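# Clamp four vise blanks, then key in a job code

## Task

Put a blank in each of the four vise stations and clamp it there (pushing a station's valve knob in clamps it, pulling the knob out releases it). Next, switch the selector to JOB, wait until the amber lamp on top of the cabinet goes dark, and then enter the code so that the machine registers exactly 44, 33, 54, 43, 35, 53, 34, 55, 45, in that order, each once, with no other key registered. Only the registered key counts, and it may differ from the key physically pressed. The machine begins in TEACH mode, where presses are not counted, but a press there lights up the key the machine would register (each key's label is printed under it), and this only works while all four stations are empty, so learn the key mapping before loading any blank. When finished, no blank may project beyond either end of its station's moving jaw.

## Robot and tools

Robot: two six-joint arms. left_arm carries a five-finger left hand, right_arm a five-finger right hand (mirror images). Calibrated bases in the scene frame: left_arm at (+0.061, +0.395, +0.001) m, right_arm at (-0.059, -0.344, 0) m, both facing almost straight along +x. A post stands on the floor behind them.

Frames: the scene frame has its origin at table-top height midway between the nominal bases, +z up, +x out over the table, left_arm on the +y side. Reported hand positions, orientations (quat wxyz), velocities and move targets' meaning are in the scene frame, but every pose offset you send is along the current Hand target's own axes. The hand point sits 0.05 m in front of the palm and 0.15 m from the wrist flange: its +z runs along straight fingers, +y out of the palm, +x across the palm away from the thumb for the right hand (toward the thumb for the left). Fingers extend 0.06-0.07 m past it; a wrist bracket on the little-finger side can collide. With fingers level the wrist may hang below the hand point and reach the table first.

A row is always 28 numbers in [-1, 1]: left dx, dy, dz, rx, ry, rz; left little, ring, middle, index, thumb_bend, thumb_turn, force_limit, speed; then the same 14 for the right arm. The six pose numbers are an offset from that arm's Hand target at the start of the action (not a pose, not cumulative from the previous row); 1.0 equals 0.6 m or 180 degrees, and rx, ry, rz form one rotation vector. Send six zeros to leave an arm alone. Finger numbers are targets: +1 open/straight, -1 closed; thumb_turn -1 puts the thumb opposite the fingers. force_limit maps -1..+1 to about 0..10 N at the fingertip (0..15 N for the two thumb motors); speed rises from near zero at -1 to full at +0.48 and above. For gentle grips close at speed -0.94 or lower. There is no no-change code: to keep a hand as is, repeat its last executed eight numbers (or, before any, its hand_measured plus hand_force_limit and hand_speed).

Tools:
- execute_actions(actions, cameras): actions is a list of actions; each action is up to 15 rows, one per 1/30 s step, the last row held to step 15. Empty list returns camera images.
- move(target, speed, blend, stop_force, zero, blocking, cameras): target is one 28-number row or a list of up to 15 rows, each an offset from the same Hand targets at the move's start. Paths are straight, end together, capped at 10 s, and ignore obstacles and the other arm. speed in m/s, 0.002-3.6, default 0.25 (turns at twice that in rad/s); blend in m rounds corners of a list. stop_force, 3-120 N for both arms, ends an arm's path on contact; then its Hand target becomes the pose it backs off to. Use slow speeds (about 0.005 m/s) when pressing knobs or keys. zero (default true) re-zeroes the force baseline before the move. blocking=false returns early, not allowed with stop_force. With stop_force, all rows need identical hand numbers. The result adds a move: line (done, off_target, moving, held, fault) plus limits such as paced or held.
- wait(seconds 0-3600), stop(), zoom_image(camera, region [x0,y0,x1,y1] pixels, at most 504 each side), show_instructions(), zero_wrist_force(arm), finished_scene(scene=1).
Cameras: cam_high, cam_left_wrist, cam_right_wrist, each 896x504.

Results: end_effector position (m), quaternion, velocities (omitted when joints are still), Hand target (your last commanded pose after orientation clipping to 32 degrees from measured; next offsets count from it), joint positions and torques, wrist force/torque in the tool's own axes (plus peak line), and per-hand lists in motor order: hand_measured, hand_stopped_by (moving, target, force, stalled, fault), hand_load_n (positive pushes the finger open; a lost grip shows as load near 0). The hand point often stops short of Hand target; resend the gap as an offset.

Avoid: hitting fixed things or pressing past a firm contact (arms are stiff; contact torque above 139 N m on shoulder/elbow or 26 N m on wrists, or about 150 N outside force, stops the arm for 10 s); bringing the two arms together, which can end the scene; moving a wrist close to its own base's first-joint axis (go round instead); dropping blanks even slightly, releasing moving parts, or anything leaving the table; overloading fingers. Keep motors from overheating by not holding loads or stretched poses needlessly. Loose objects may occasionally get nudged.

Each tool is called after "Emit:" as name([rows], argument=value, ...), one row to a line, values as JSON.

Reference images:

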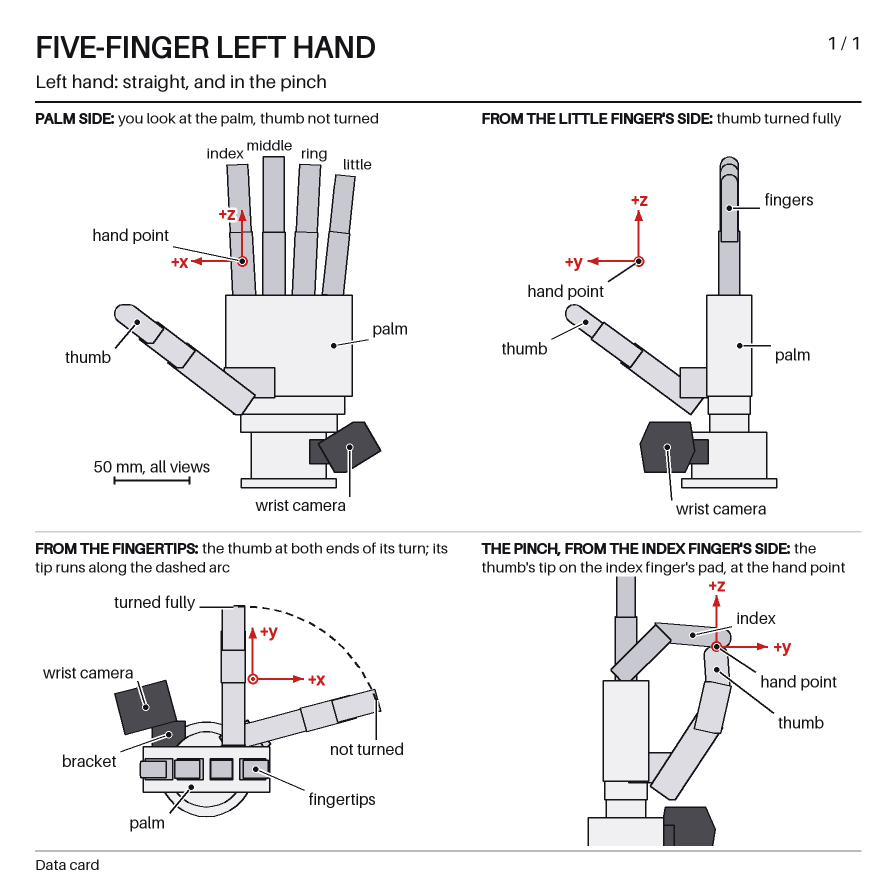

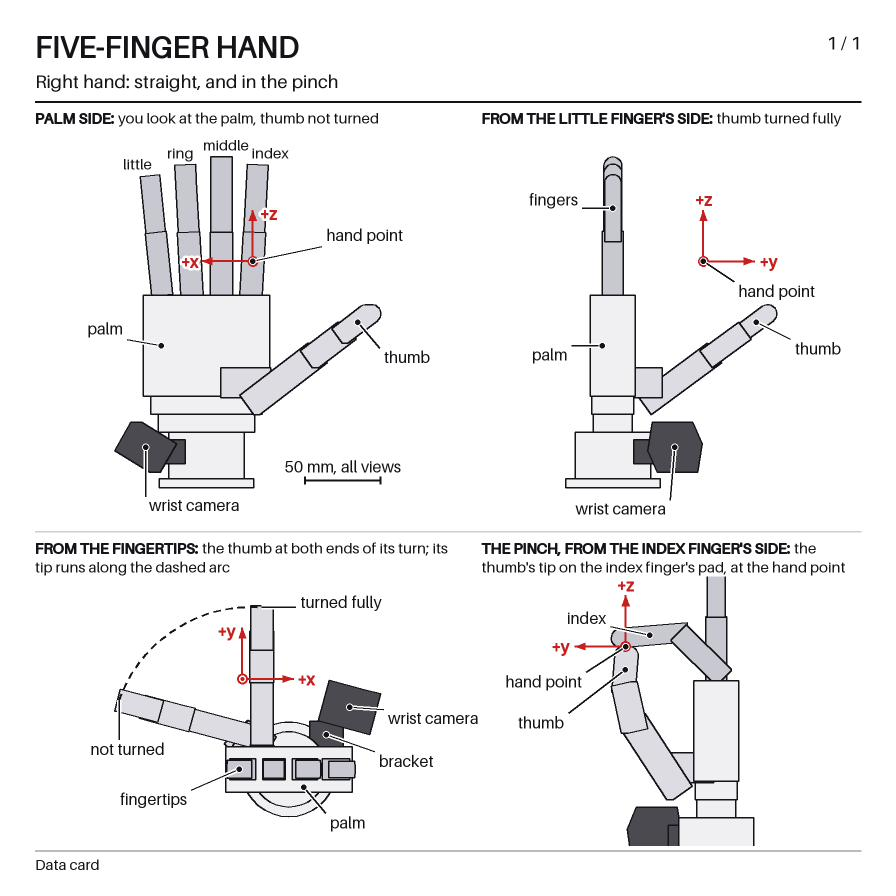

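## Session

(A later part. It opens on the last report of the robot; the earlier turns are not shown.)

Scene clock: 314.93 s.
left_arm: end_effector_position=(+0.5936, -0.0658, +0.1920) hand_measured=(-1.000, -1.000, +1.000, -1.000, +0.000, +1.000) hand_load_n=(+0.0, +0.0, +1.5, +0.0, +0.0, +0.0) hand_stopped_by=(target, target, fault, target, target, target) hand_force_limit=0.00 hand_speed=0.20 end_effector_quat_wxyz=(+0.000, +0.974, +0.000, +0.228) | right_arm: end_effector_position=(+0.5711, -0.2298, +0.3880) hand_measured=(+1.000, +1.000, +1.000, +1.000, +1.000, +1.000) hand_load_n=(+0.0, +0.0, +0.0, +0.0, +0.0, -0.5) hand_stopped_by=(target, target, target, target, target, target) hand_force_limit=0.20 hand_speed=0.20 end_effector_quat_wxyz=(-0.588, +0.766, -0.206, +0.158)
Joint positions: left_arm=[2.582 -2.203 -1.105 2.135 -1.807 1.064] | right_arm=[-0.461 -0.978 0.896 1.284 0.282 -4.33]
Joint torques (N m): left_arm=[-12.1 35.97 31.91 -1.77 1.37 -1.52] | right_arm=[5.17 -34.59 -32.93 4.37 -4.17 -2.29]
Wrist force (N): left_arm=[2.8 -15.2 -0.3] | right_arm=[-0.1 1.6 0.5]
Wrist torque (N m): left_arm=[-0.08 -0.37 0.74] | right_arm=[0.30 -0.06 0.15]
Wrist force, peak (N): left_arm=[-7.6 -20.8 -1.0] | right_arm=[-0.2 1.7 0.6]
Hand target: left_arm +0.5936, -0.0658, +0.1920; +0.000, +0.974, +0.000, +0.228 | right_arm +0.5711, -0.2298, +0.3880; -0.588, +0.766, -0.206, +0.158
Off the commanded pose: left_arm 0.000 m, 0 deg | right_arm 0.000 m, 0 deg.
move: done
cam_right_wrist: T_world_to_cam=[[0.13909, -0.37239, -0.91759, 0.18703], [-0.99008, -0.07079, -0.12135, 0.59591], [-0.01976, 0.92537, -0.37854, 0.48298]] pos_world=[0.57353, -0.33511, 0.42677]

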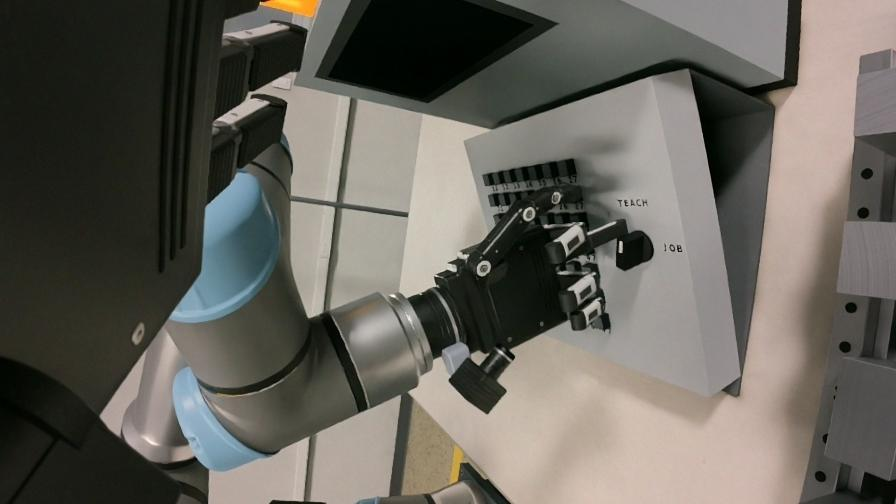

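Emit:
move([
  [-0.001,0.009,0,0,0,0,-1,-1,1,-1,0,1,0,0.2, 0,0,0,0,0,0,1,1,1,1,1,1,0.2,0.2],
  [-0.0057,0.0183,0,0,0,0,-1,-1,1,-1,0,1,0,0.2, 0,0,0,0,0,0,1,1,1,1,1,1,0.2,0.2],
], speed=0.008, blend=0.001, stop_force=25, cameras=["cam_right_wrist"])

Emit:
zoom_image(camera="cam_right_wrist", region=[560, 180, 700, 300])

Scene clock: 318.80 s.
left_arm: end_effector_position=(+0.5906, -0.0768, +0.1905) hand_measured=(-1.000, -1.000, +1.000, -1.000, +0.000, +1.000) hand_load_n=(+0.0, -0.5, +0.0, +0.0, +0.0, +0.0) hand_stopped_by=(target, target, fault, target, target, target) hand_force_limit=0.00 hand_speed=0.20 end_effector_quat_wxyz=(+0.000, +0.974, +0.000, +0.228) | right_arm: end_effector_position=(+0.5711, -0.2298, +0.3880) hand_measured=(+1.000, +1.000, +1.000, +1.000, +1.000, +1.000) hand_load_n=(+0.0, +0.0, +0.0, +0.0, +0.0, +0.0) hand_stopped_by=(target, target, target, target, target, target) hand_force_limit=0.20 hand_speed=0.20 end_effector_quat_wxyz=(-0.588, +0.766, -0.206, +0.158)
Joint positions: left_arm=[2.562 -2.22 -1.082 2.124 -1.815 1.045] | right_arm=[-0.461 -0.978 0.896 1.284 0.282 -4.33]
Joint torques (N m): left_arm=[-6.65 36.28 29.79 -3.64 -1.46 -1.6] | right_arm=[5.32 -33.36 -32.78 4.31 -4.13 -2.36]
Wrist force (N): left_arm=[1.6 -1.9 -0.5] | right_arm=[-0.2 1.4 0.7]
Wrist torque (N m): left_arm=[-0.13 -0.18 0.29] | right_arm=[0.27 -0.04 0.13]
Wrist force, peak (N): left_arm=[2.5 -15.6 -0.3] | right_arm=[-0.3 1.8 0.4]
Hand target: left_arm +0.5906, -0.0768, +0.1905; +0.000, +0.974, +0.000, +0.228 | right_arm +0.5711, -0.2298, +0.3880; -0.588, +0.766, -0.206, +0.158
Off the commanded pose: left_arm 0.000 m, 0 deg | right_arm 0.000 m, 0 deg.
move: done
cam_right_wrist: T_world_to_cam=[[0.13909, -0.37239, -0.91759, 0.18703], [-0.99008, -0.07079, -0.12135, 0.59591], [-0.01976, 0.92537, -0.37854, 0.48298]] pos_world=[0.57353, -0.33511, 0.42677]

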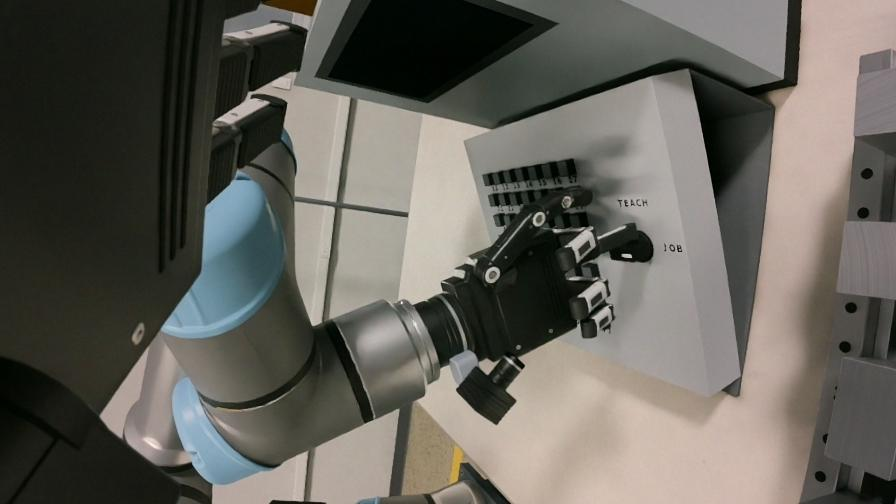

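Scaled by 3.600 from the camera's image (finer frame: 1280x720).

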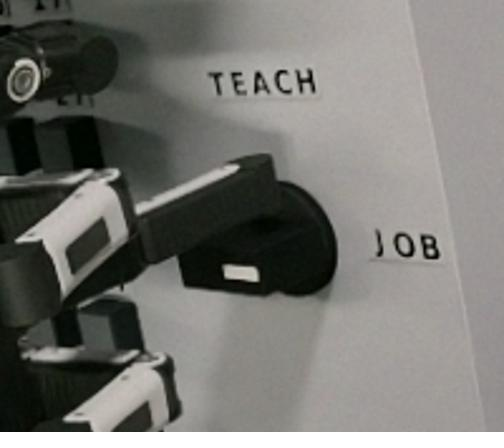

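Emit:
move([
  [0.004,0,0,0,0,0,-1,-1,1,-1,0,1,0,0.2, 0,0,0,0,0,0,1,1,1,1,1,1,0.2,0.2],
  [0.004,0,-0.1,0,0,0,-1,-1,1,-1,0,1,0,0.2, 0,0,0,0,0,0,1,1,1,1,1,1,0.2,0.2],
], speed=0.06, cameras=["cam_right_wrist","cam_high"])

Emit:
zoom_image(camera="cam_right_wrist", region=[560, 180, 700, 300])

Scene clock: 320.67 s.
left_arm: end_effector_position=(+0.5662, -0.0768, +0.2452) hand_measured=(-1.000, -1.000, +1.000, -1.000, +0.000, +1.000) hand_load_n=(+0.0, +0.0, +0.0, +0.0, +0.0, -0.5) hand_stopped_by=(target, target, fault, target, target, target) hand_force_limit=0.00 hand_speed=0.20 end_effector_quat_wxyz=(+0.000, +0.974, +0.000, +0.228) | right_arm: end_effector_position=(+0.5711, -0.2298, +0.3880) hand_measured=(+1.000, +1.000, +1.000, +1.000, +1.000, +1.000) hand_load_n=(+0.0, +0.0, +0.0, +0.0, +0.0, +0.0) hand_stopped_by=(target, target, target, target, target, target) hand_force_limit=0.20 hand_speed=0.20 end_effector_quat_wxyz=(-0.588, +0.766, -0.206, +0.158)
Joint positions: left_arm=[2.538 -2.159 -1.043 2.018 -1.824 1.021] | right_arm=[-0.461 -0.978 0.896 1.284 0.282 -4.33]
Joint torques (N m): left_arm=[-6.18 54.36 30.04 -3.5 -1.52 -1.59] | right_arm=[5.74 -34.39 -32.81 4.28 -4.26 -2.39]
Wrist force (N): left_arm=[1.8 -2.0 -0.4] | right_arm=[-0.2 1.5 0.5]
Wrist torque (N m): left_arm=[-0.16 -0.18 0.31] | right_arm=[0.29 -0.04 0.13]
Wrist force, peak (N): left_arm=[1.7 -2.3 -0.9] | right_arm=[-0.2 1.8 0.6]
Hand target: left_arm +0.5661, -0.0768, +0.2453; +0.000, +0.974, +0.000, +0.228 | right_arm +0.5711, -0.2298, +0.3880; -0.588, +0.766, -0.206, +0.158
Off the commanded pose: left_arm 0.000 m, 0 deg | right_arm 0.000 m, 0 deg.
move: done
cam_right_wrist: T_world_to_cam=[[0.13909, -0.37239, -0.91759, 0.18703], [-0.99008, -0.07079, -0.12135, 0.59591], [-0.01976, 0.92537, -0.37854, 0.48298]] pos_world=[0.57353, -0.33511, 0.42677]
Images, in order (width x height): cam_high 896x504, cam_right_wrist 896x504.

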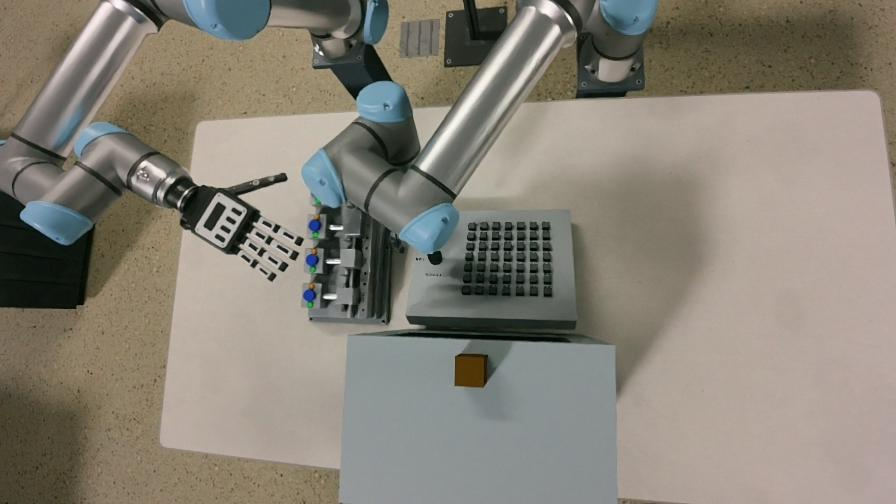

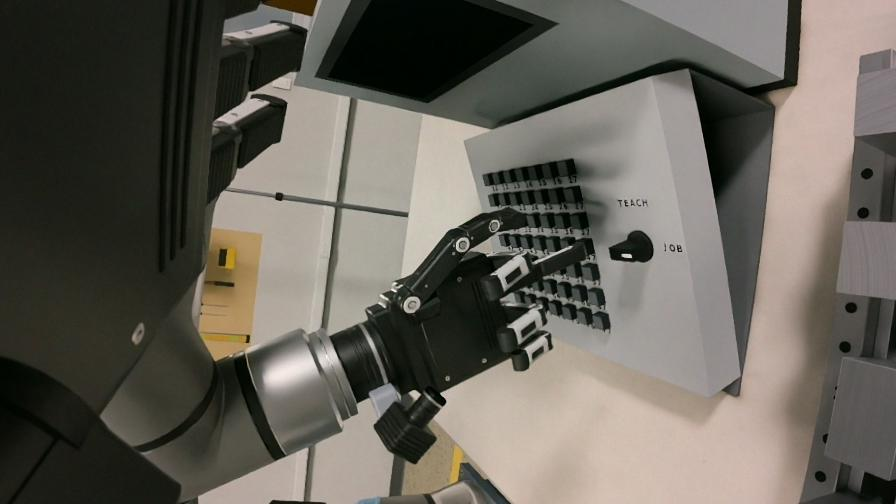

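Scaled by 3.600 from the camera's image (finer frame: 1280x720).

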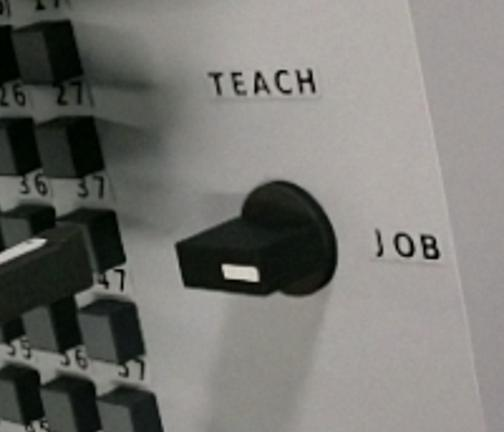

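Emit:
move([
  [0.0033,-0.23,0,0,0,0,-1,-1,1,-1,0,1,0,0.2, 0,0,0,0,0,0,1,1,1,1,1,1,0.2,0.2],
  [0.0033,-0.23,0.0698,0,0,0,-1,-1,1,-1,0,1,0,0.2, 0,0,0,0,0,0,1,1,1,1,1,1,0.2,0.2],
], speed=0.15, blend=0.005, cameras=["cam_right_wrist","cam_high"])

Emit:
zoom_image(camera="cam_right_wrist", region=[470, 140, 670, 340])

Scene clock: 322.77 s.
left_arm: end_effector_position=(+0.5864, +0.0612, +0.2089) hand_measured=(-1.000, -1.000, +1.000, -1.000, +0.000, +1.000) hand_load_n=(+0.0, +0.0, +0.0, +0.0, +0.0, +0.0) hand_stopped_by=(target, target, fault, target, target, target) hand_force_limit=0.00 hand_speed=0.20 end_effector_quat_wxyz=(+0.000, +0.974, +0.000, +0.228) | right_arm: end_effector_position=(+0.5711, -0.2298, +0.3880) hand_measured=(+1.000, +1.000, +1.000, +1.000, +1.000, +1.000) hand_load_n=(+0.0, +0.0, +0.0, +0.0, +0.0, +0.0) hand_stopped_by=(target, target, target, target, target, target) hand_force_limit=0.20 hand_speed=0.20 end_effector_quat_wxyz=(-0.588, +0.766, -0.206, +0.158)
Joint positions: left_arm=[2.806 -1.967 -1.415 2.249 -1.716 1.272] | right_arm=[-0.461 -0.978 0.896 1.284 0.282 -4.33]
Joint torques (N m): left_arm=[7.85 26.2 5.93 0.32 1.27 1.83] | right_arm=[5.1 -33.86 -33.08 4.36 -4.29 -2.26]
Wrist force (N): left_arm=[1.4 -2.0 -0.2] | right_arm=[-0.2 1.5 0.5]
Wrist torque (N m): left_arm=[-0.17 -0.13 0.15] | right_arm=[0.30 -0.04 0.13]
Wrist force, peak (N): left_arm=[1.3 -2.8 -1.0] | right_arm=[-0.4 1.7 0.7]
Hand target: left_arm +0.5864, +0.0612, +0.2088; +0.000, +0.974, +0.000, +0.228 | right_arm +0.5711, -0.2298, +0.3880; -0.588, +0.766, -0.206, +0.158
Off the commanded pose: left_arm 0.000 m, 0 deg | right_arm 0.000 m, 0 deg.
move: done
cam_right_wrist: T_world_to_cam=[[0.13909, -0.37239, -0.91759, 0.18703], [-0.99008, -0.07079, -0.12135, 0.59591], [-0.01976, 0.92537, -0.37854, 0.48298]] pos_world=[0.57353, -0.33511, 0.42677]
Images, in order (width x height): cam_high 896x504, cam_right_wrist 896x504.

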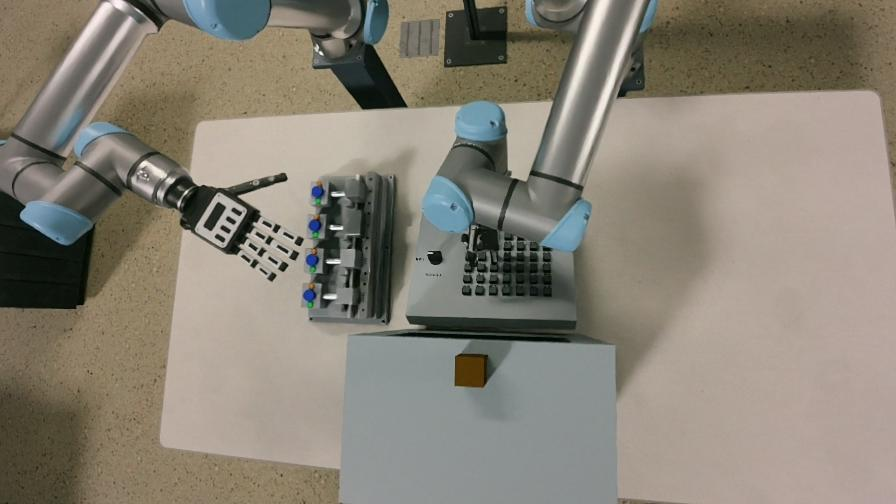

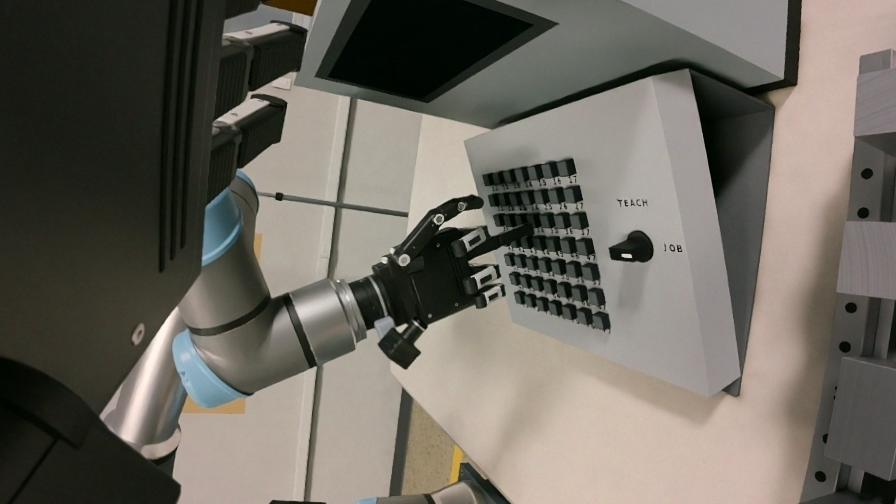

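Scaled by 2.520 from the camera's image (finer frame: 1280x720).

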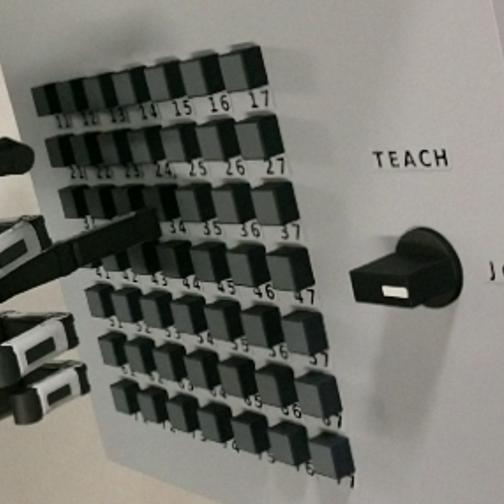

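Emit:
move(target=[0,0,0.02,0,0,0,-1,-1,1,-1,0,1,0,0.2, 0,0,0,0,0,0,1,1,1,1,1,1,0.2,0.2], speed=0.05)

Emit:
move(target=[0,0,0.015,0,0,0,-1,-1,1,-1,0,1,0,0.2, 0,0,0,0,0,0,1,1,1,1,1,1,0.2,0.2], speed=0.008, stop_force=4, cameras=["cam_right_wrist","cam_high"])

Emit:
zoom_image(camera="cam_right_wrist", region=[470, 140, 670, 340])

Scene clock: 323.63 s.
left_arm: end_effector_position=(+0.5917, +0.0612, +0.1982) hand_measured=(-1.000, -1.000, +1.000, -1.000, +0.000, +1.000) hand_load_n=(+0.0, +0.0, +0.0, +0.0, +0.0, +0.0) hand_stopped_by=(target, target, fault, target, target, target) hand_force_limit=0.00 hand_speed=0.20 end_effector_quat_wxyz=(+0.000, +0.974, +0.000, +0.228) | right_arm: end_effector_position=(+0.5711, -0.2298, +0.3880) hand_measured=(+1.000, +1.000, +1.000, +1.000, +1.000, +1.000) hand_load_n=(+0.0, +0.0, +0.0, +0.0, +0.0, +0.0) hand_stopped_by=(target, target, target, target, target, target) hand_force_limit=0.20 hand_speed=0.20 end_effector_quat_wxyz=(-0.588, +0.766, -0.206, +0.158)
Joint positions: left_arm=[2.81 -1.984 -1.42 2.27 -1.715 1.276] | right_arm=[-0.461 -0.978 0.896 1.284 0.282 -4.33]
Joint torques (N m): left_arm=[7.9 28.29 5.98 0.22 1.23 1.73] | right_arm=[5.33 -34.03 -32.23 4.25 -4.24 -2.26]
Wrist force (N): left_arm=[1.6 -1.6 -0.4] | right_arm=[-0.3 1.5 0.4]
Wrist torque (N m): left_arm=[-0.12 -0.18 0.17] | right_arm=[0.29 -0.03 0.13]
Wrist force, peak (N): left_arm=[1.7 -2.2 -0.3] | right_arm=[-0.2 1.6 0.8]
Hand target: left_arm +0.5918, +0.0612, +0.1980; +0.000, +0.974, +0.000, +0.228 | right_arm +0.5711, -0.2298, +0.3880; -0.588, +0.766, -0.206, +0.158
Off the commanded pose: left_arm 0.000 m, 0 deg | right_arm 0.000 m, 0 deg.
move: done

Scene clock: 325.70 s.
left_arm: end_effector_position=(+0.5947, +0.0612, +0.1919) hand_measured=(-1.000, -1.000, +1.000, -1.000, +0.000, +1.000) hand_load_n=(+0.0, +0.0, +0.0, +0.0, +0.0, +0.0) hand_stopped_by=(target, target, fault, target, target, target) hand_force_limit=0.00 hand_speed=0.20 end_effector_quat_wxyz=(+0.000, +0.974, +0.000, +0.228) | right_arm: end_effector_position=(+0.5711, -0.2298, +0.3880) hand_measured=(+1.000, +1.000, +1.000, +1.000, +1.000, +1.000) hand_load_n=(+0.0, +0.0, -0.5, +0.0, +0.0, +0.0) hand_stopped_by=(target, target, target, target, target, target) hand_force_limit=0.20 hand_speed=0.20 end_effector_quat_wxyz=(-0.588, +0.766, -0.206, +0.158)
Joint positions: left_arm=[2.812 -1.994 -1.422 2.283 -1.714 1.278] | right_arm=[-0.461 -0.978 0.896 1.284 0.282 -4.33]
Joint torques (N m): left_arm=[-4.02 46.22 22.11 -2.91 -0.75 -1.31] | right_arm=[5.45 -34.34 -32.45 4.33 -4.17 -2.25]
Wrist force (N): left_arm=[0.4 -1.7 -4.2] | right_arm=[-0.2 1.4 0.5]
Wrist torque (N m): left_arm=[0.11 -0.22 0.10] | right_arm=[0.27 -0.04 0.13]
Wrist force, peak (N): left_arm=[0.5 -2.1 -11.0] | right_arm=[-0.3 1.7 0.6]
Hand target: left_arm +0.5948, +0.0612, +0.1919; +0.000, +0.974, +0.000, +0.228 (not the last commanded pose) | right_arm +0.5711, -0.2298, +0.3880; -0.588, +0.766, -0.206, +0.158
Off the commanded pose: left_arm 0.002 m, 0 deg | right_arm 0.000 m, 0 deg.
move: contact (left_arm)
cam_right_wrist: T_world_to_cam=[[0.13909, -0.37239, -0.91759, 0.18703], [-0.99008, -0.07079, -0.12135, 0.59591], [-0.01976, 0.92537, -0.37854, 0.48298]] pos_world=[0.57353, -0.33511, 0.42677]
Images, in order (width x height): cam_high 896x504, cam_right_wrist 896x504.

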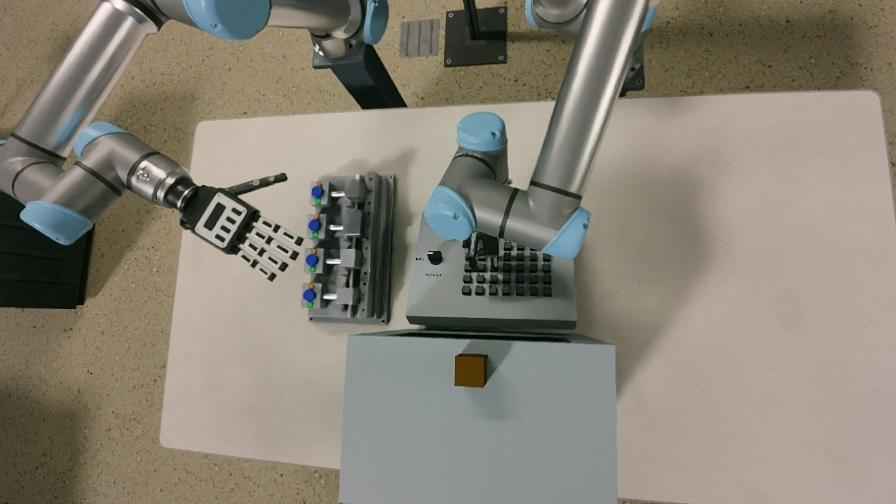

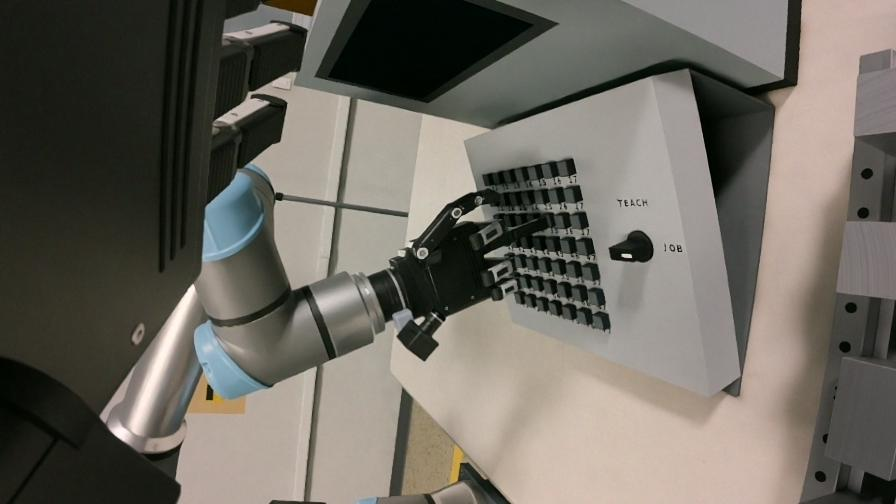

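Scaled by 2.520 from the camera's image (finer frame: 1280x720).

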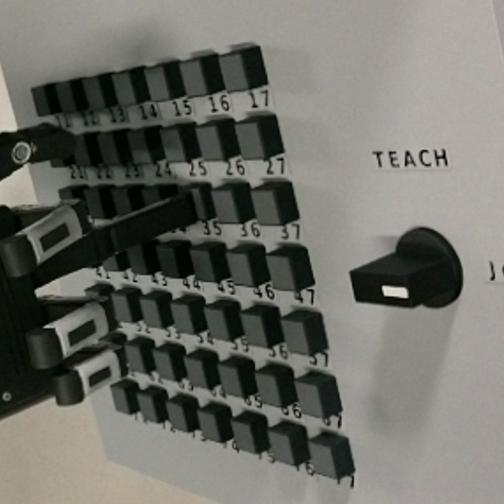

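Emit:
move([
  [0,0,-0.0312,0,0,0,-1,-1,1,-1,0,1,0,0.2, 0,0,0,0,0,0,1,1,1,1,1,1,0.2,0.2],
  [0.0467,-0.0472,-0.0312,0,0,0,-1,-1,1,-1,0,1,0,0.2, 0,0,0,0,0,0,1,1,1,1,1,1,0.2,0.2],
  [0.0467,-0.0472,-0.0112,0,0,0,-1,-1,1,-1,0,1,0,0.2, 0,0,0,0,0,0,1,1,1,1,1,1,0.2,0.2],
], speed=[0.03,0.06,0.04], blend=[0.001,0.001,0])

Emit:
move(target=[0,0,0.015,0,0,0,-1,-1,1,-1,0,1,0,0.2, 0,0,0,0,0,0,1,1,1,1,1,1,0.2,0.2], speed=0.008, stop_force=4, cameras=["cam_right_wrist"])

Emit:
zoom_image(camera="cam_right_wrist", region=[470, 140, 670, 340])

Scene clock: 328.03 s.
left_arm: end_effector_position=(+0.6168, +0.0895, +0.2105) hand_measured=(-1.000, -1.000, +1.000, -1.000, +0.000, +1.000) hand_load_n=(+0.0, +0.0, +0.0, +0.0, +0.0, +0.0) hand_stopped_by=(target, target, fault, target, target, target) hand_force_limit=0.00 hand_speed=0.20 end_effector_quat_wxyz=(+0.000, +0.974, +0.000, +0.228) | right_arm: end_effector_position=(+0.5711, -0.2298, +0.3880) hand_measured=(+1.000, +1.000, +1.000, +1.000, +1.000, +1.000) hand_load_n=(+0.0, +0.0, +0.0, +0.0, +0.0, +0.0) hand_stopped_by=(target, target, target, target, target, target) hand_force_limit=0.20 hand_speed=0.20 end_effector_quat_wxyz=(-0.588, +0.766, -0.206, +0.158)
Joint positions: left_arm=[2.884 -1.989 -1.377 2.242 -1.683 1.343] | right_arm=[-0.461 -0.978 0.896 1.284 0.282 -4.33]
Joint torques (N m): left_arm=[7.73 26.9 6.82 0.5 1.27 1.68] | right_arm=[5.12 -34.51 -32.28 4.34 -4.04 -2.29]
Wrist force (N): left_arm=[1.4 -2.1 -0.1] | right_arm=[-0.2 1.7 0.7]
Wrist torque (N m): left_arm=[-0.20 -0.16 0.17] | right_arm=[0.31 -0.04 0.13]
Wrist force, peak (N): left_arm=[0.4 -1.7 -4.4] | right_arm=[-0.2 1.7 0.7]
Hand target: left_arm +0.6169, +0.0896, +0.2104; +0.000, +0.974, +0.000, +0.228 | right_arm +0.5711, -0.2298, +0.3880; -0.588, +0.766, -0.206, +0.158
Off the commanded pose: left_arm 0.000 m, 0 deg | right_arm 0.000 m, 0 deg.
move: done

Scene clock: 330.17 s.
left_arm: end_effector_position=(+0.6201, +0.0896, +0.2039) hand_measured=(-1.000, -1.000, +1.000, -1.000, +0.000, +1.000) hand_load_n=(+0.0, +0.0, +0.0, +0.0, +0.0, +0.0) hand_stopped_by=(target, target, fault, target, target, target) hand_force_limit=0.00 hand_speed=0.20 end_effector_quat_wxyz=(+0.000, +0.974, +0.000, +0.228) | right_arm: end_effector_position=(+0.5711, -0.2298, +0.3880) hand_measured=(+1.000, +1.000, +1.000, +1.000, +1.000, +1.000) hand_load_n=(+0.0, -0.5, +0.0, +0.0, +0.0, +0.0) hand_stopped_by=(target, target, target, target, target, target) hand_force_limit=0.20 hand_speed=0.20 end_effector_quat_wxyz=(-0.588, +0.766, -0.206, +0.158)
Joint positions: left_arm=[2.886 -2 -1.379 2.255 -1.682 1.345] | right_arm=[-0.461 -0.978 0.896 1.284 0.282 -4.33]
Joint torques (N m): left_arm=[-3.66 46.54 21.71 -2.68 -0.51 -1.38] | right_arm=[5.65 -35.18 -32.21 4.36 -4.11 -2.28]
Wrist force (N): left_arm=[0.1 -2.0 -5.0] | right_arm=[-0.2 1.6 0.5]
Wrist torque (N m): left_arm=[0.11 -0.23 0.09] | right_arm=[0.30 -0.03 0.13]
Wrist force, peak (N): left_arm=[0.5 -2.6 -11.5] | right_arm=[-0.3 1.6 0.8]
Hand target: left_arm +0.6201, +0.0896, +0.2039; +0.000, +0.974, +0.000, +0.228 (not the last commanded pose) | right_arm +0.5711, -0.2298, +0.3880; -0.588, +0.766, -0.206, +0.158
Off the commanded pose: left_arm 0.002 m, 0 deg | right_arm 0.000 m, 0 deg.
move: contact (left_arm)
cam_right_wrist: T_world_to_cam=[[0.13909, -0.37239, -0.91759, 0.18703], [-0.99008, -0.07079, -0.12135, 0.59591], [-0.01976, 0.92537, -0.37854, 0.48298]] pos_world=[0.57353, -0.33511, 0.42677]

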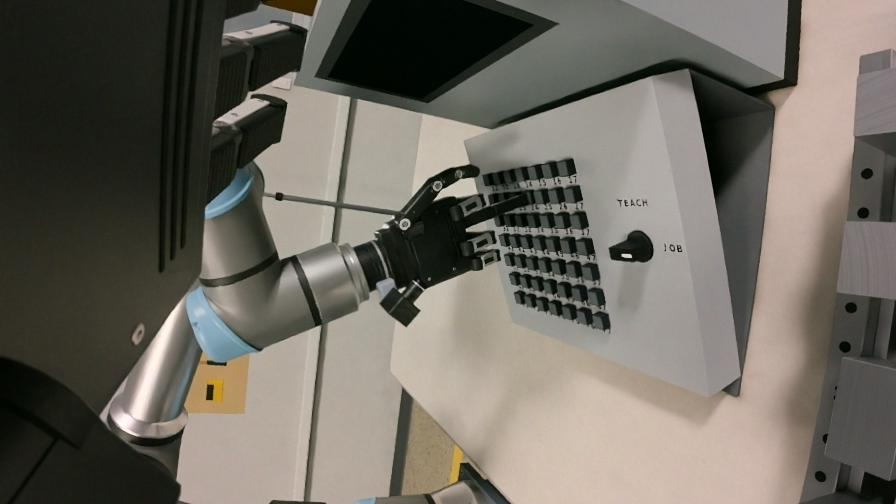

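Scaled by 2.520 from the camera's image (finer frame: 1280x720).

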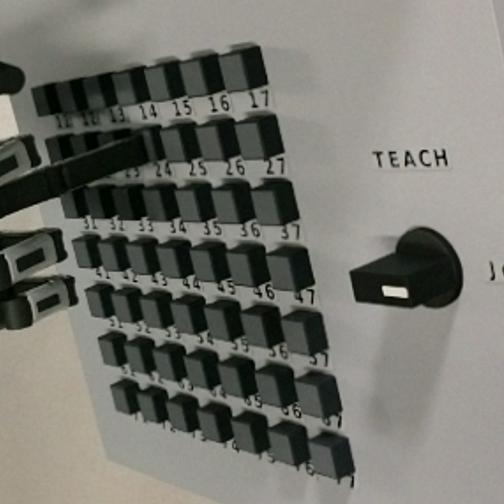

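Emit:
move([
  [0,0,-0.0312,0,0,0,-1,-1,1,-1,0,1,0,0.2, 0,0,0,0,0,0,1,1,1,1,1,1,0.2,0.2],
  [-0.0933,0.0472,-0.0312,0,0,0,-1,-1,1,-1,0,1,0,0.2, 0,0,0,0,0,0,1,1,1,1,1,1,0.2,0.2],
  [-0.0933,0.0472,-0.0112,0,0,0,-1,-1,1,-1,0,1,0,0.2, 0,0,0,0,0,0,1,1,1,1,1,1,0.2,0.2],
], speed=[0.03,0.08,0.04], blend=[0.001,0.001,0])

Emit:
move(target=[0,0,0.015,0,0,0,-1,-1,1,-1,0,1,0,0.2, 0,0,0,0,0,0,1,1,1,1,1,1,0.2,0.2], speed=0.008, stop_force=4, cameras=["cam_right_wrist"])

Emit:
zoom_image(camera="cam_right_wrist", region=[470, 140, 670, 340])

Scene clock: 332.50 s.
left_arm: end_effector_position=(+0.5669, +0.0612, +0.1852) hand_measured=(-1.000, -1.000, +1.000, -1.000, +0.000, +1.000) hand_load_n=(+0.0, +0.0, +0.0, +0.0, +0.0, +0.0) hand_stopped_by=(target, target, fault, target, target, target) hand_force_limit=0.00 hand_speed=0.20 end_effector_quat_wxyz=(+0.000, +0.974, +0.000, +0.228) | right_arm: end_effector_position=(+0.5711, -0.2298, +0.3880) hand_measured=(+1.000, +1.000, +1.000, +1.000, +1.000, +1.000) hand_load_n=(+0.0, +0.0, +0.0, +0.0, +0.0, +0.0) hand_stopped_by=(target, target, target, target, target, target) hand_force_limit=0.20 hand_speed=0.20 end_effector_quat_wxyz=(-0.588, +0.766, -0.206, +0.158)
Joint positions: left_arm=[2.792 -1.945 -1.51 2.32 -1.722 1.259] | right_arm=[-0.461 -0.978 0.896 1.284 0.282 -4.33]
Joint torques (N m): left_arm=[7.63 24.81 6.68 0.24 0.92 1.84] | right_arm=[5.86 -34.1 -33.12 4.26 -4.23 -2.3]
Wrist force (N): left_arm=[1.7 -1.5 -0.3] | right_arm=[-0.1 1.5 0.5]
Wrist torque (N m): left_arm=[-0.11 -0.19 0.22] | right_arm=[0.29 -0.06 0.14]
Wrist force, peak (N): left_arm=[0.5 -1.9 -5.1] | right_arm=[-0.1 1.8 0.7]
Hand target: left_arm +0.5669, +0.0612, +0.1851; +0.000, +0.974, +0.000, +0.228 | right_arm +0.5711, -0.2298, +0.3880; -0.588, +0.766, -0.206, +0.158
Off the commanded pose: left_arm 0.000 m, 0 deg | right_arm 0.000 m, 0 deg.
move: done

Scene clock: 334.43 s.
left_arm: end_effector_position=(+0.5694, +0.0613, +0.1799) hand_measured=(-1.000, -1.000, +1.000, -1.000, +0.000, +1.000) hand_load_n=(+0.0, +0.0, +0.0, +0.0, +0.0, +0.0) hand_stopped_by=(target, target, fault, target, target, target) hand_force_limit=0.00 hand_speed=0.20 end_effector_quat_wxyz=(+0.000, +0.974, +0.000, +0.228) | right_arm: end_effector_position=(+0.5711, -0.2298, +0.3880) hand_measured=(+1.000, +1.000, +1.000, +1.000, +1.000, +1.000) hand_load_n=(+0.0, +0.0, +0.0, +0.0, +0.0, +0.0) hand_stopped_by=(target, target, target, target, target, target) hand_force_limit=0.20 hand_speed=0.20 end_effector_quat_wxyz=(-0.588, +0.766, -0.206, +0.158)
Joint positions: left_arm=[2.794 -1.954 -1.512 2.33 -1.721 1.261] | right_arm=[-0.461 -0.978 0.896 1.284 0.282 -4.33]
Joint torques (N m): left_arm=[-4.39 44.25 21.29 -2.8 -0.68 -1.3] | right_arm=[4.63 -34.85 -32.33 4.16 -4.08 -2.47]
Wrist force (N): left_arm=[1.0 -2.0 -5.3] | right_arm=[-0.2 1.5 0.4]
Wrist torque (N m): left_arm=[0.12 -0.35 0.15] | right_arm=[0.30 -0.03 0.14]
Wrist force, peak (N): left_arm=[1.1 -2.3 -12.1] | right_arm=[-0.3 1.6 0.8]
Hand target: left_arm +0.5695, +0.0612, +0.1800; +0.000, +0.974, +0.000, +0.228 (not the last commanded pose) | right_arm +0.5711, -0.2298, +0.3880; -0.588, +0.766, -0.206, +0.158
Off the commanded pose: left_arm 0.003 m, 0 deg | right_arm 0.000 m, 0 deg.
move: contact (left_arm)
cam_right_wrist: T_world_to_cam=[[0.13909, -0.37239, -0.91759, 0.18703], [-0.99008, -0.07079, -0.12135, 0.59591], [-0.01976, 0.92537, -0.37854, 0.48298]] pos_world=[0.57353, -0.33511, 0.42677]

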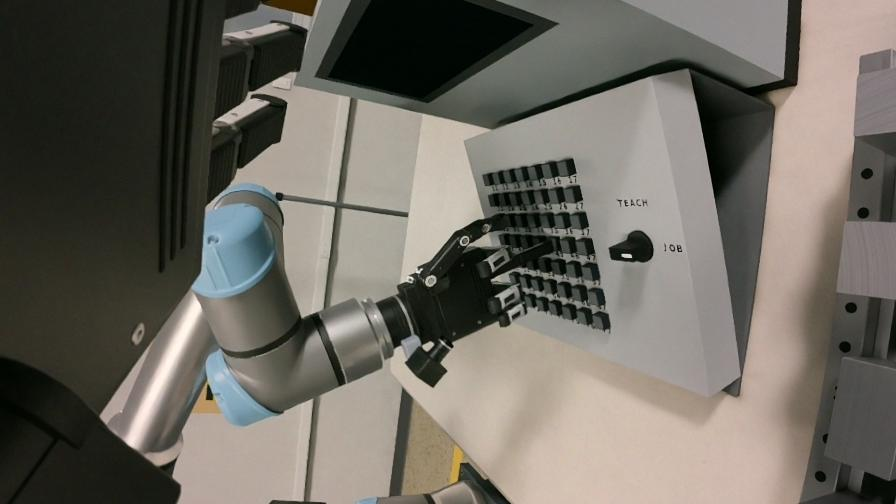

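Scaled by 2.520 from the camera's image (finer frame: 1280x720).

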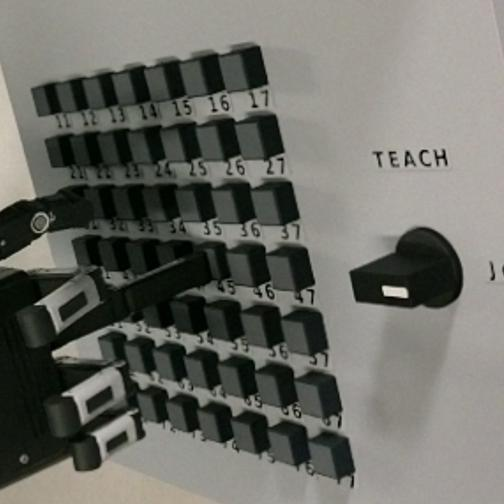

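Emit:
move([
  [0,0,-0.0312,0,0,0,-1,-1,1,-1,0,1,0,0.2, 0,0,0,0,0,0,1,1,1,1,1,1,0.2,0.2],
  [0.0467,-0.0472,-0.0312,0,0,0,-1,-1,1,-1,0,1,0,0.2, 0,0,0,0,0,0,1,1,1,1,1,1,0.2,0.2],
  [0.0467,-0.0472,-0.0112,0,0,0,-1,-1,1,-1,0,1,0,0.2, 0,0,0,0,0,0,1,1,1,1,1,1,0.2,0.2],
], speed=[0.03,0.08,0.04], blend=[0.001,0.001,0])

Emit:
move(target=[0,0,0.015,0,0,0,-1,-1,1,-1,0,1,0,0.2, 0,0,0,0,0,0,1,1,1,1,1,1,0.2,0.2], speed=0.008, stop_force=4, cameras=["cam_right_wrist"])

Emit:
zoom_image(camera="cam_right_wrist", region=[470, 140, 670, 340])

Scene clock: 336.47 s.
left_arm: end_effector_position=(+0.5915, +0.0895, +0.1986) hand_measured=(-1.000, -1.000, +1.000, -1.000, +0.000, +1.000) hand_load_n=(+0.0, +0.0, +0.0, +0.0, +0.0, +0.0) hand_stopped_by=(target, target, fault, target, target, target) hand_force_limit=0.00 hand_speed=0.20 end_effector_quat_wxyz=(+0.000, +0.974, +0.000, +0.228) | right_arm: end_effector_position=(+0.5711, -0.2298, +0.3880) hand_measured=(+1.000, +1.000, +1.000, +1.000, +1.000, +1.000) hand_load_n=(+0.0, +0.0, +0.0, +0.0, +0.0, +0.0) hand_stopped_by=(target, target, target, target, target, target) hand_force_limit=0.20 hand_speed=0.20 end_effector_quat_wxyz=(-0.588, +0.766, -0.206, +0.158)
Joint positions: left_arm=[2.87 -1.945 -1.472 2.291 -1.689 1.33] | right_arm=[-0.461 -0.978 0.896 1.284 0.282 -4.33]
Joint torques (N m): left_arm=[6.85 25.7 5.98 0.53 1.23 1.72] | right_arm=[4.96 -34.68 -33.54 4.29 -4.2 -2.42]
Wrist force (N): left_arm=[1.6 -2.0 -0.3] | right_arm=[-0.1 1.4 0.5]
Wrist torque (N m): left_arm=[-0.17 -0.19 0.21] | right_arm=[0.28 -0.05 0.14]
Wrist force, peak (N): left_arm=[1.0 -1.6 -5.5] | right_arm=[-0.2 1.7 0.7]
Hand target: left_arm +0.5916, +0.0896, +0.1984; +0.000, +0.974, +0.000, +0.228 | right_arm +0.5711, -0.2298, +0.3880; -0.588, +0.766, -0.206, +0.158
Off the commanded pose: left_arm 0.000 m, 0 deg | right_arm 0.000 m, 0 deg.
move: done

Scene clock: 338.60 s.
left_arm: end_effector_position=(+0.5948, +0.0896, +0.1919) hand_measured=(-1.000, -1.000, +1.000, -1.000, +0.000, +1.000) hand_load_n=(+0.0, +0.0, +0.0, +0.0, +0.0, +0.0) hand_stopped_by=(target, target, fault, target, target, target) hand_force_limit=0.00 hand_speed=0.20 end_effector_quat_wxyz=(+0.000, +0.974, +0.000, +0.228) | right_arm: end_effector_position=(+0.5711, -0.2298, +0.3880) hand_measured=(+1.000, +1.000, +1.000, +1.000, +1.000, +1.000) hand_load_n=(+0.0, +0.0, +0.0, +0.0, +0.0, +0.0) hand_stopped_by=(target, target, target, target, target, target) hand_force_limit=0.20 hand_speed=0.20 end_effector_quat_wxyz=(-0.588, +0.766, -0.206, +0.158)
Joint positions: left_arm=[2.872 -1.956 -1.475 2.305 -1.688 1.332] | right_arm=[-0.461 -0.978 0.896 1.284 0.282 -4.33]
Joint torques (N m): left_arm=[-4.17 44.37 21.23 -2.59 -0.6 -1.38] | right_arm=[4.54 -35.03 -32.19 4.18 -4.17 -2.24]
Wrist force (N): left_arm=[0.7 -2.3 -5.9] | right_arm=[0.0 1.3 0.5]
Wrist torque (N m): left_arm=[0.11 -0.33 0.15] | right_arm=[0.26 -0.07 0.15]
Wrist force, peak (N): left_arm=[1.1 -2.3 -12.7] | right_arm=[-0.3 1.6 0.7]
Hand target: left_arm +0.5948, +0.0896, +0.1919; +0.000, +0.974, +0.000, +0.228 (not the last commanded pose) | right_arm +0.5711, -0.2298, +0.3880; -0.588, +0.766, -0.206, +0.158
Off the commanded pose: left_arm 0.002 m, 0 deg | right_arm 0.000 m, 0 deg.
move: contact (left_arm)
cam_right_wrist: T_world_to_cam=[[0.13909, -0.37239, -0.91759, 0.18703], [-0.99008, -0.07079, -0.12135, 0.59591], [-0.01976, 0.92537, -0.37854, 0.48298]] pos_world=[0.57353, -0.33511, 0.42677]

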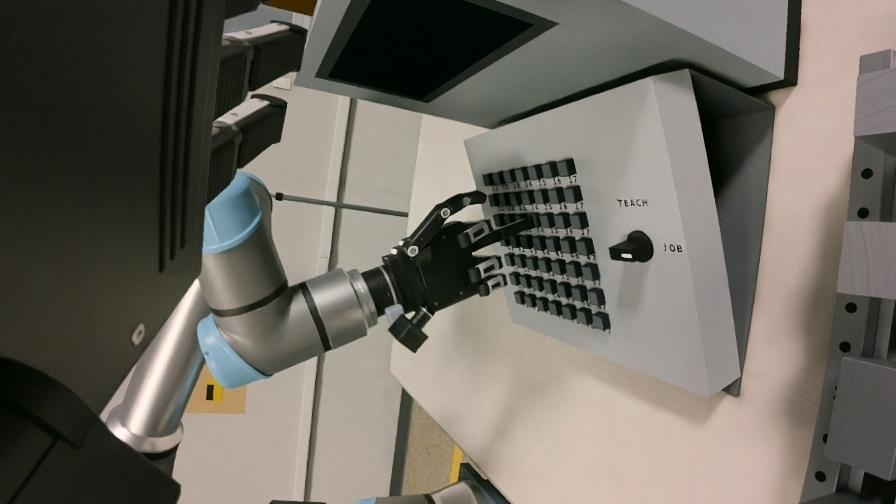

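Scaled by 2.520 from the camera's image (finer frame: 1280x720).

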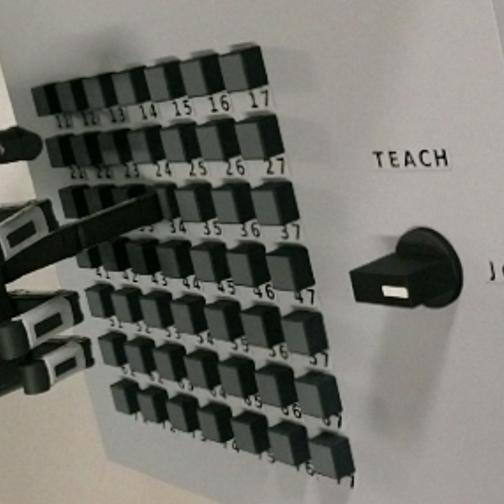

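Emit:
move([
  [0,0,-0.0312,0,0,0,-1,-1,1,-1,0,1,0,0.2, 0,0,0,0,0,0,1,1,1,1,1,1,0.2,0.2],
  [0.0467,0.0943,-0.0312,0,0,0,-1,-1,1,-1,0,1,0,0.2, 0,0,0,0,0,0,1,1,1,1,1,1,0.2,0.2],
  [0.0467,0.0943,-0.0112,0,0,0,-1,-1,1,-1,0,1,0,0.2, 0,0,0,0,0,0,1,1,1,1,1,1,0.2,0.2],
], speed=[0.03,0.08,0.04], blend=[0.001,0.001,0])

Emit:
move(target=[0,0,0.015,0,0,0,-1,-1,1,-1,0,1,0,0.2, 0,0,0,0,0,0,1,1,1,1,1,1,0.2,0.2], speed=0.008, stop_force=4, cameras=["cam_right_wrist"])

Emit:
zoom_image(camera="cam_right_wrist", region=[470, 140, 670, 340])

Scene clock: 340.93 s.
left_arm: end_effector_position=(+0.6169, +0.0330, +0.2105) hand_measured=(-1.000, -1.000, +1.000, -1.000, +0.000, +1.000) hand_load_n=(+0.0, +0.0, +0.0, +0.0, +0.0, +0.0) hand_stopped_by=(target, target, fault, target, target, target) hand_force_limit=0.00 hand_speed=0.20 end_effector_quat_wxyz=(+0.000, +0.974, +0.000, +0.228) | right_arm: end_effector_position=(+0.5711, -0.2298, +0.3880) hand_measured=(+1.000, +1.000, +1.000, +1.000, +1.000, +1.000) hand_load_n=(+0.0, +0.0, +0.0, +0.0, +0.0, +0.0) hand_stopped_by=(target, target, target, target, target, target) hand_force_limit=0.20 hand_speed=0.20 end_effector_quat_wxyz=(-0.588, +0.766, -0.206, +0.158)
Joint positions: left_arm=[2.772 -2.068 -1.263 2.193 -1.73 1.241] | right_arm=[-0.461 -0.978 0.896 1.284 0.282 -4.33]
Joint torques (N m): left_arm=[7.43 30.78 30.09 0.33 0.85 1.85] | right_arm=[4.3 -34.76 -33.21 4.04 -4.14 -2.28]
Wrist force (N): left_arm=[1.6 -1.7 -0.7] | right_arm=[-0.3 1.6 0.5]
Wrist torque (N m): left_arm=[-0.11 -0.18 0.21] | right_arm=[0.30 -0.03 0.13]
Wrist force, peak (N): left_arm=[0.7 -1.8 -6.0] | right_arm=[-0.3 1.7 0.6]
Hand target: left_arm +0.6169, +0.0330, +0.2104; +0.000, +0.974, +0.000, +0.228 | right_arm +0.5711, -0.2298, +0.3880; -0.588, +0.766, -0.206, +0.158
Off the commanded pose: left_arm 0.000 m, 0 deg | right_arm 0.000 m, 0 deg.
move: done

Scene clock: 343.10 s.
left_arm: end_effector_position=(+0.6202, +0.0330, +0.2038) hand_measured=(-1.000, -1.000, +1.000, -1.000, +0.000, +1.000) hand_load_n=(+0.0, +0.5, +0.0, +0.0, +0.0, +0.0) hand_stopped_by=(target, target, fault, target, target, target) hand_force_limit=0.00 hand_speed=0.20 end_effector_quat_wxyz=(+0.000, +0.974, +0.000, +0.228) | right_arm: end_effector_position=(+0.5711, -0.2298, +0.3880) hand_measured=(+1.000, +1.000, +1.000, +1.000, +1.000, +1.000) hand_load_n=(+0.0, +0.0, +0.0, +0.0, +0.0, +0.0) hand_stopped_by=(target, target, target, target, target, target) hand_force_limit=0.20 hand_speed=0.20 end_effector_quat_wxyz=(-0.588, +0.766, -0.206, +0.158)
Joint positions: left_arm=[2.774 -2.078 -1.265 2.205 -1.729 1.243] | right_arm=[-0.461 -0.978 0.896 1.284 0.282 -4.33]
Joint torques (N m): left_arm=[-3.99 49.19 21.84 -2.68 -0.75 -1.43] | right_arm=[4.18 -35.52 -32.5 4.11 -4.28 -2.14]
Wrist force (N): left_arm=[0.8 -1.7 -6.4] | right_arm=[-0.2 1.5 0.5]
Wrist torque (N m): left_arm=[0.23 -0.36 0.11] | right_arm=[0.30 -0.04 0.14]
Wrist force, peak (N): left_arm=[1.5 -1.8 -12.4] | right_arm=[-0.3 1.7 0.7]
Hand target: left_arm +0.6202, +0.0330, +0.2038; +0.000, +0.974, +0.000, +0.228 (not the last commanded pose) | right_arm +0.5711, -0.2298, +0.3880; -0.588, +0.766, -0.206, +0.158
Off the commanded pose: left_arm 0.002 m, 0 deg | right_arm 0.000 m, 0 deg.
move: contact (left_arm)
cam_right_wrist: T_world_to_cam=[[0.13909, -0.37239, -0.91759, 0.18703], [-0.99008, -0.07079, -0.12135, 0.59591], [-0.01976, 0.92537, -0.37854, 0.48298]] pos_world=[0.57353, -0.33511, 0.42677]

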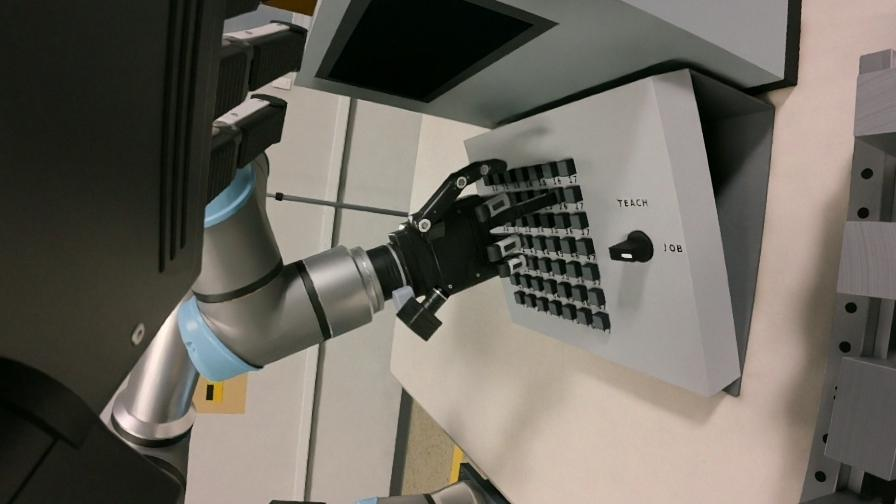

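Scaled by 2.520 from the camera's image (finer frame: 1280x720).

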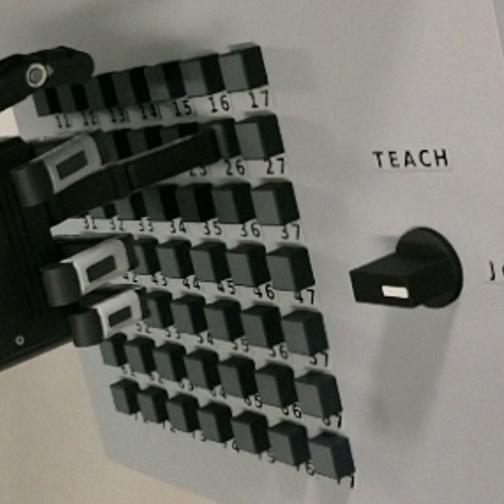

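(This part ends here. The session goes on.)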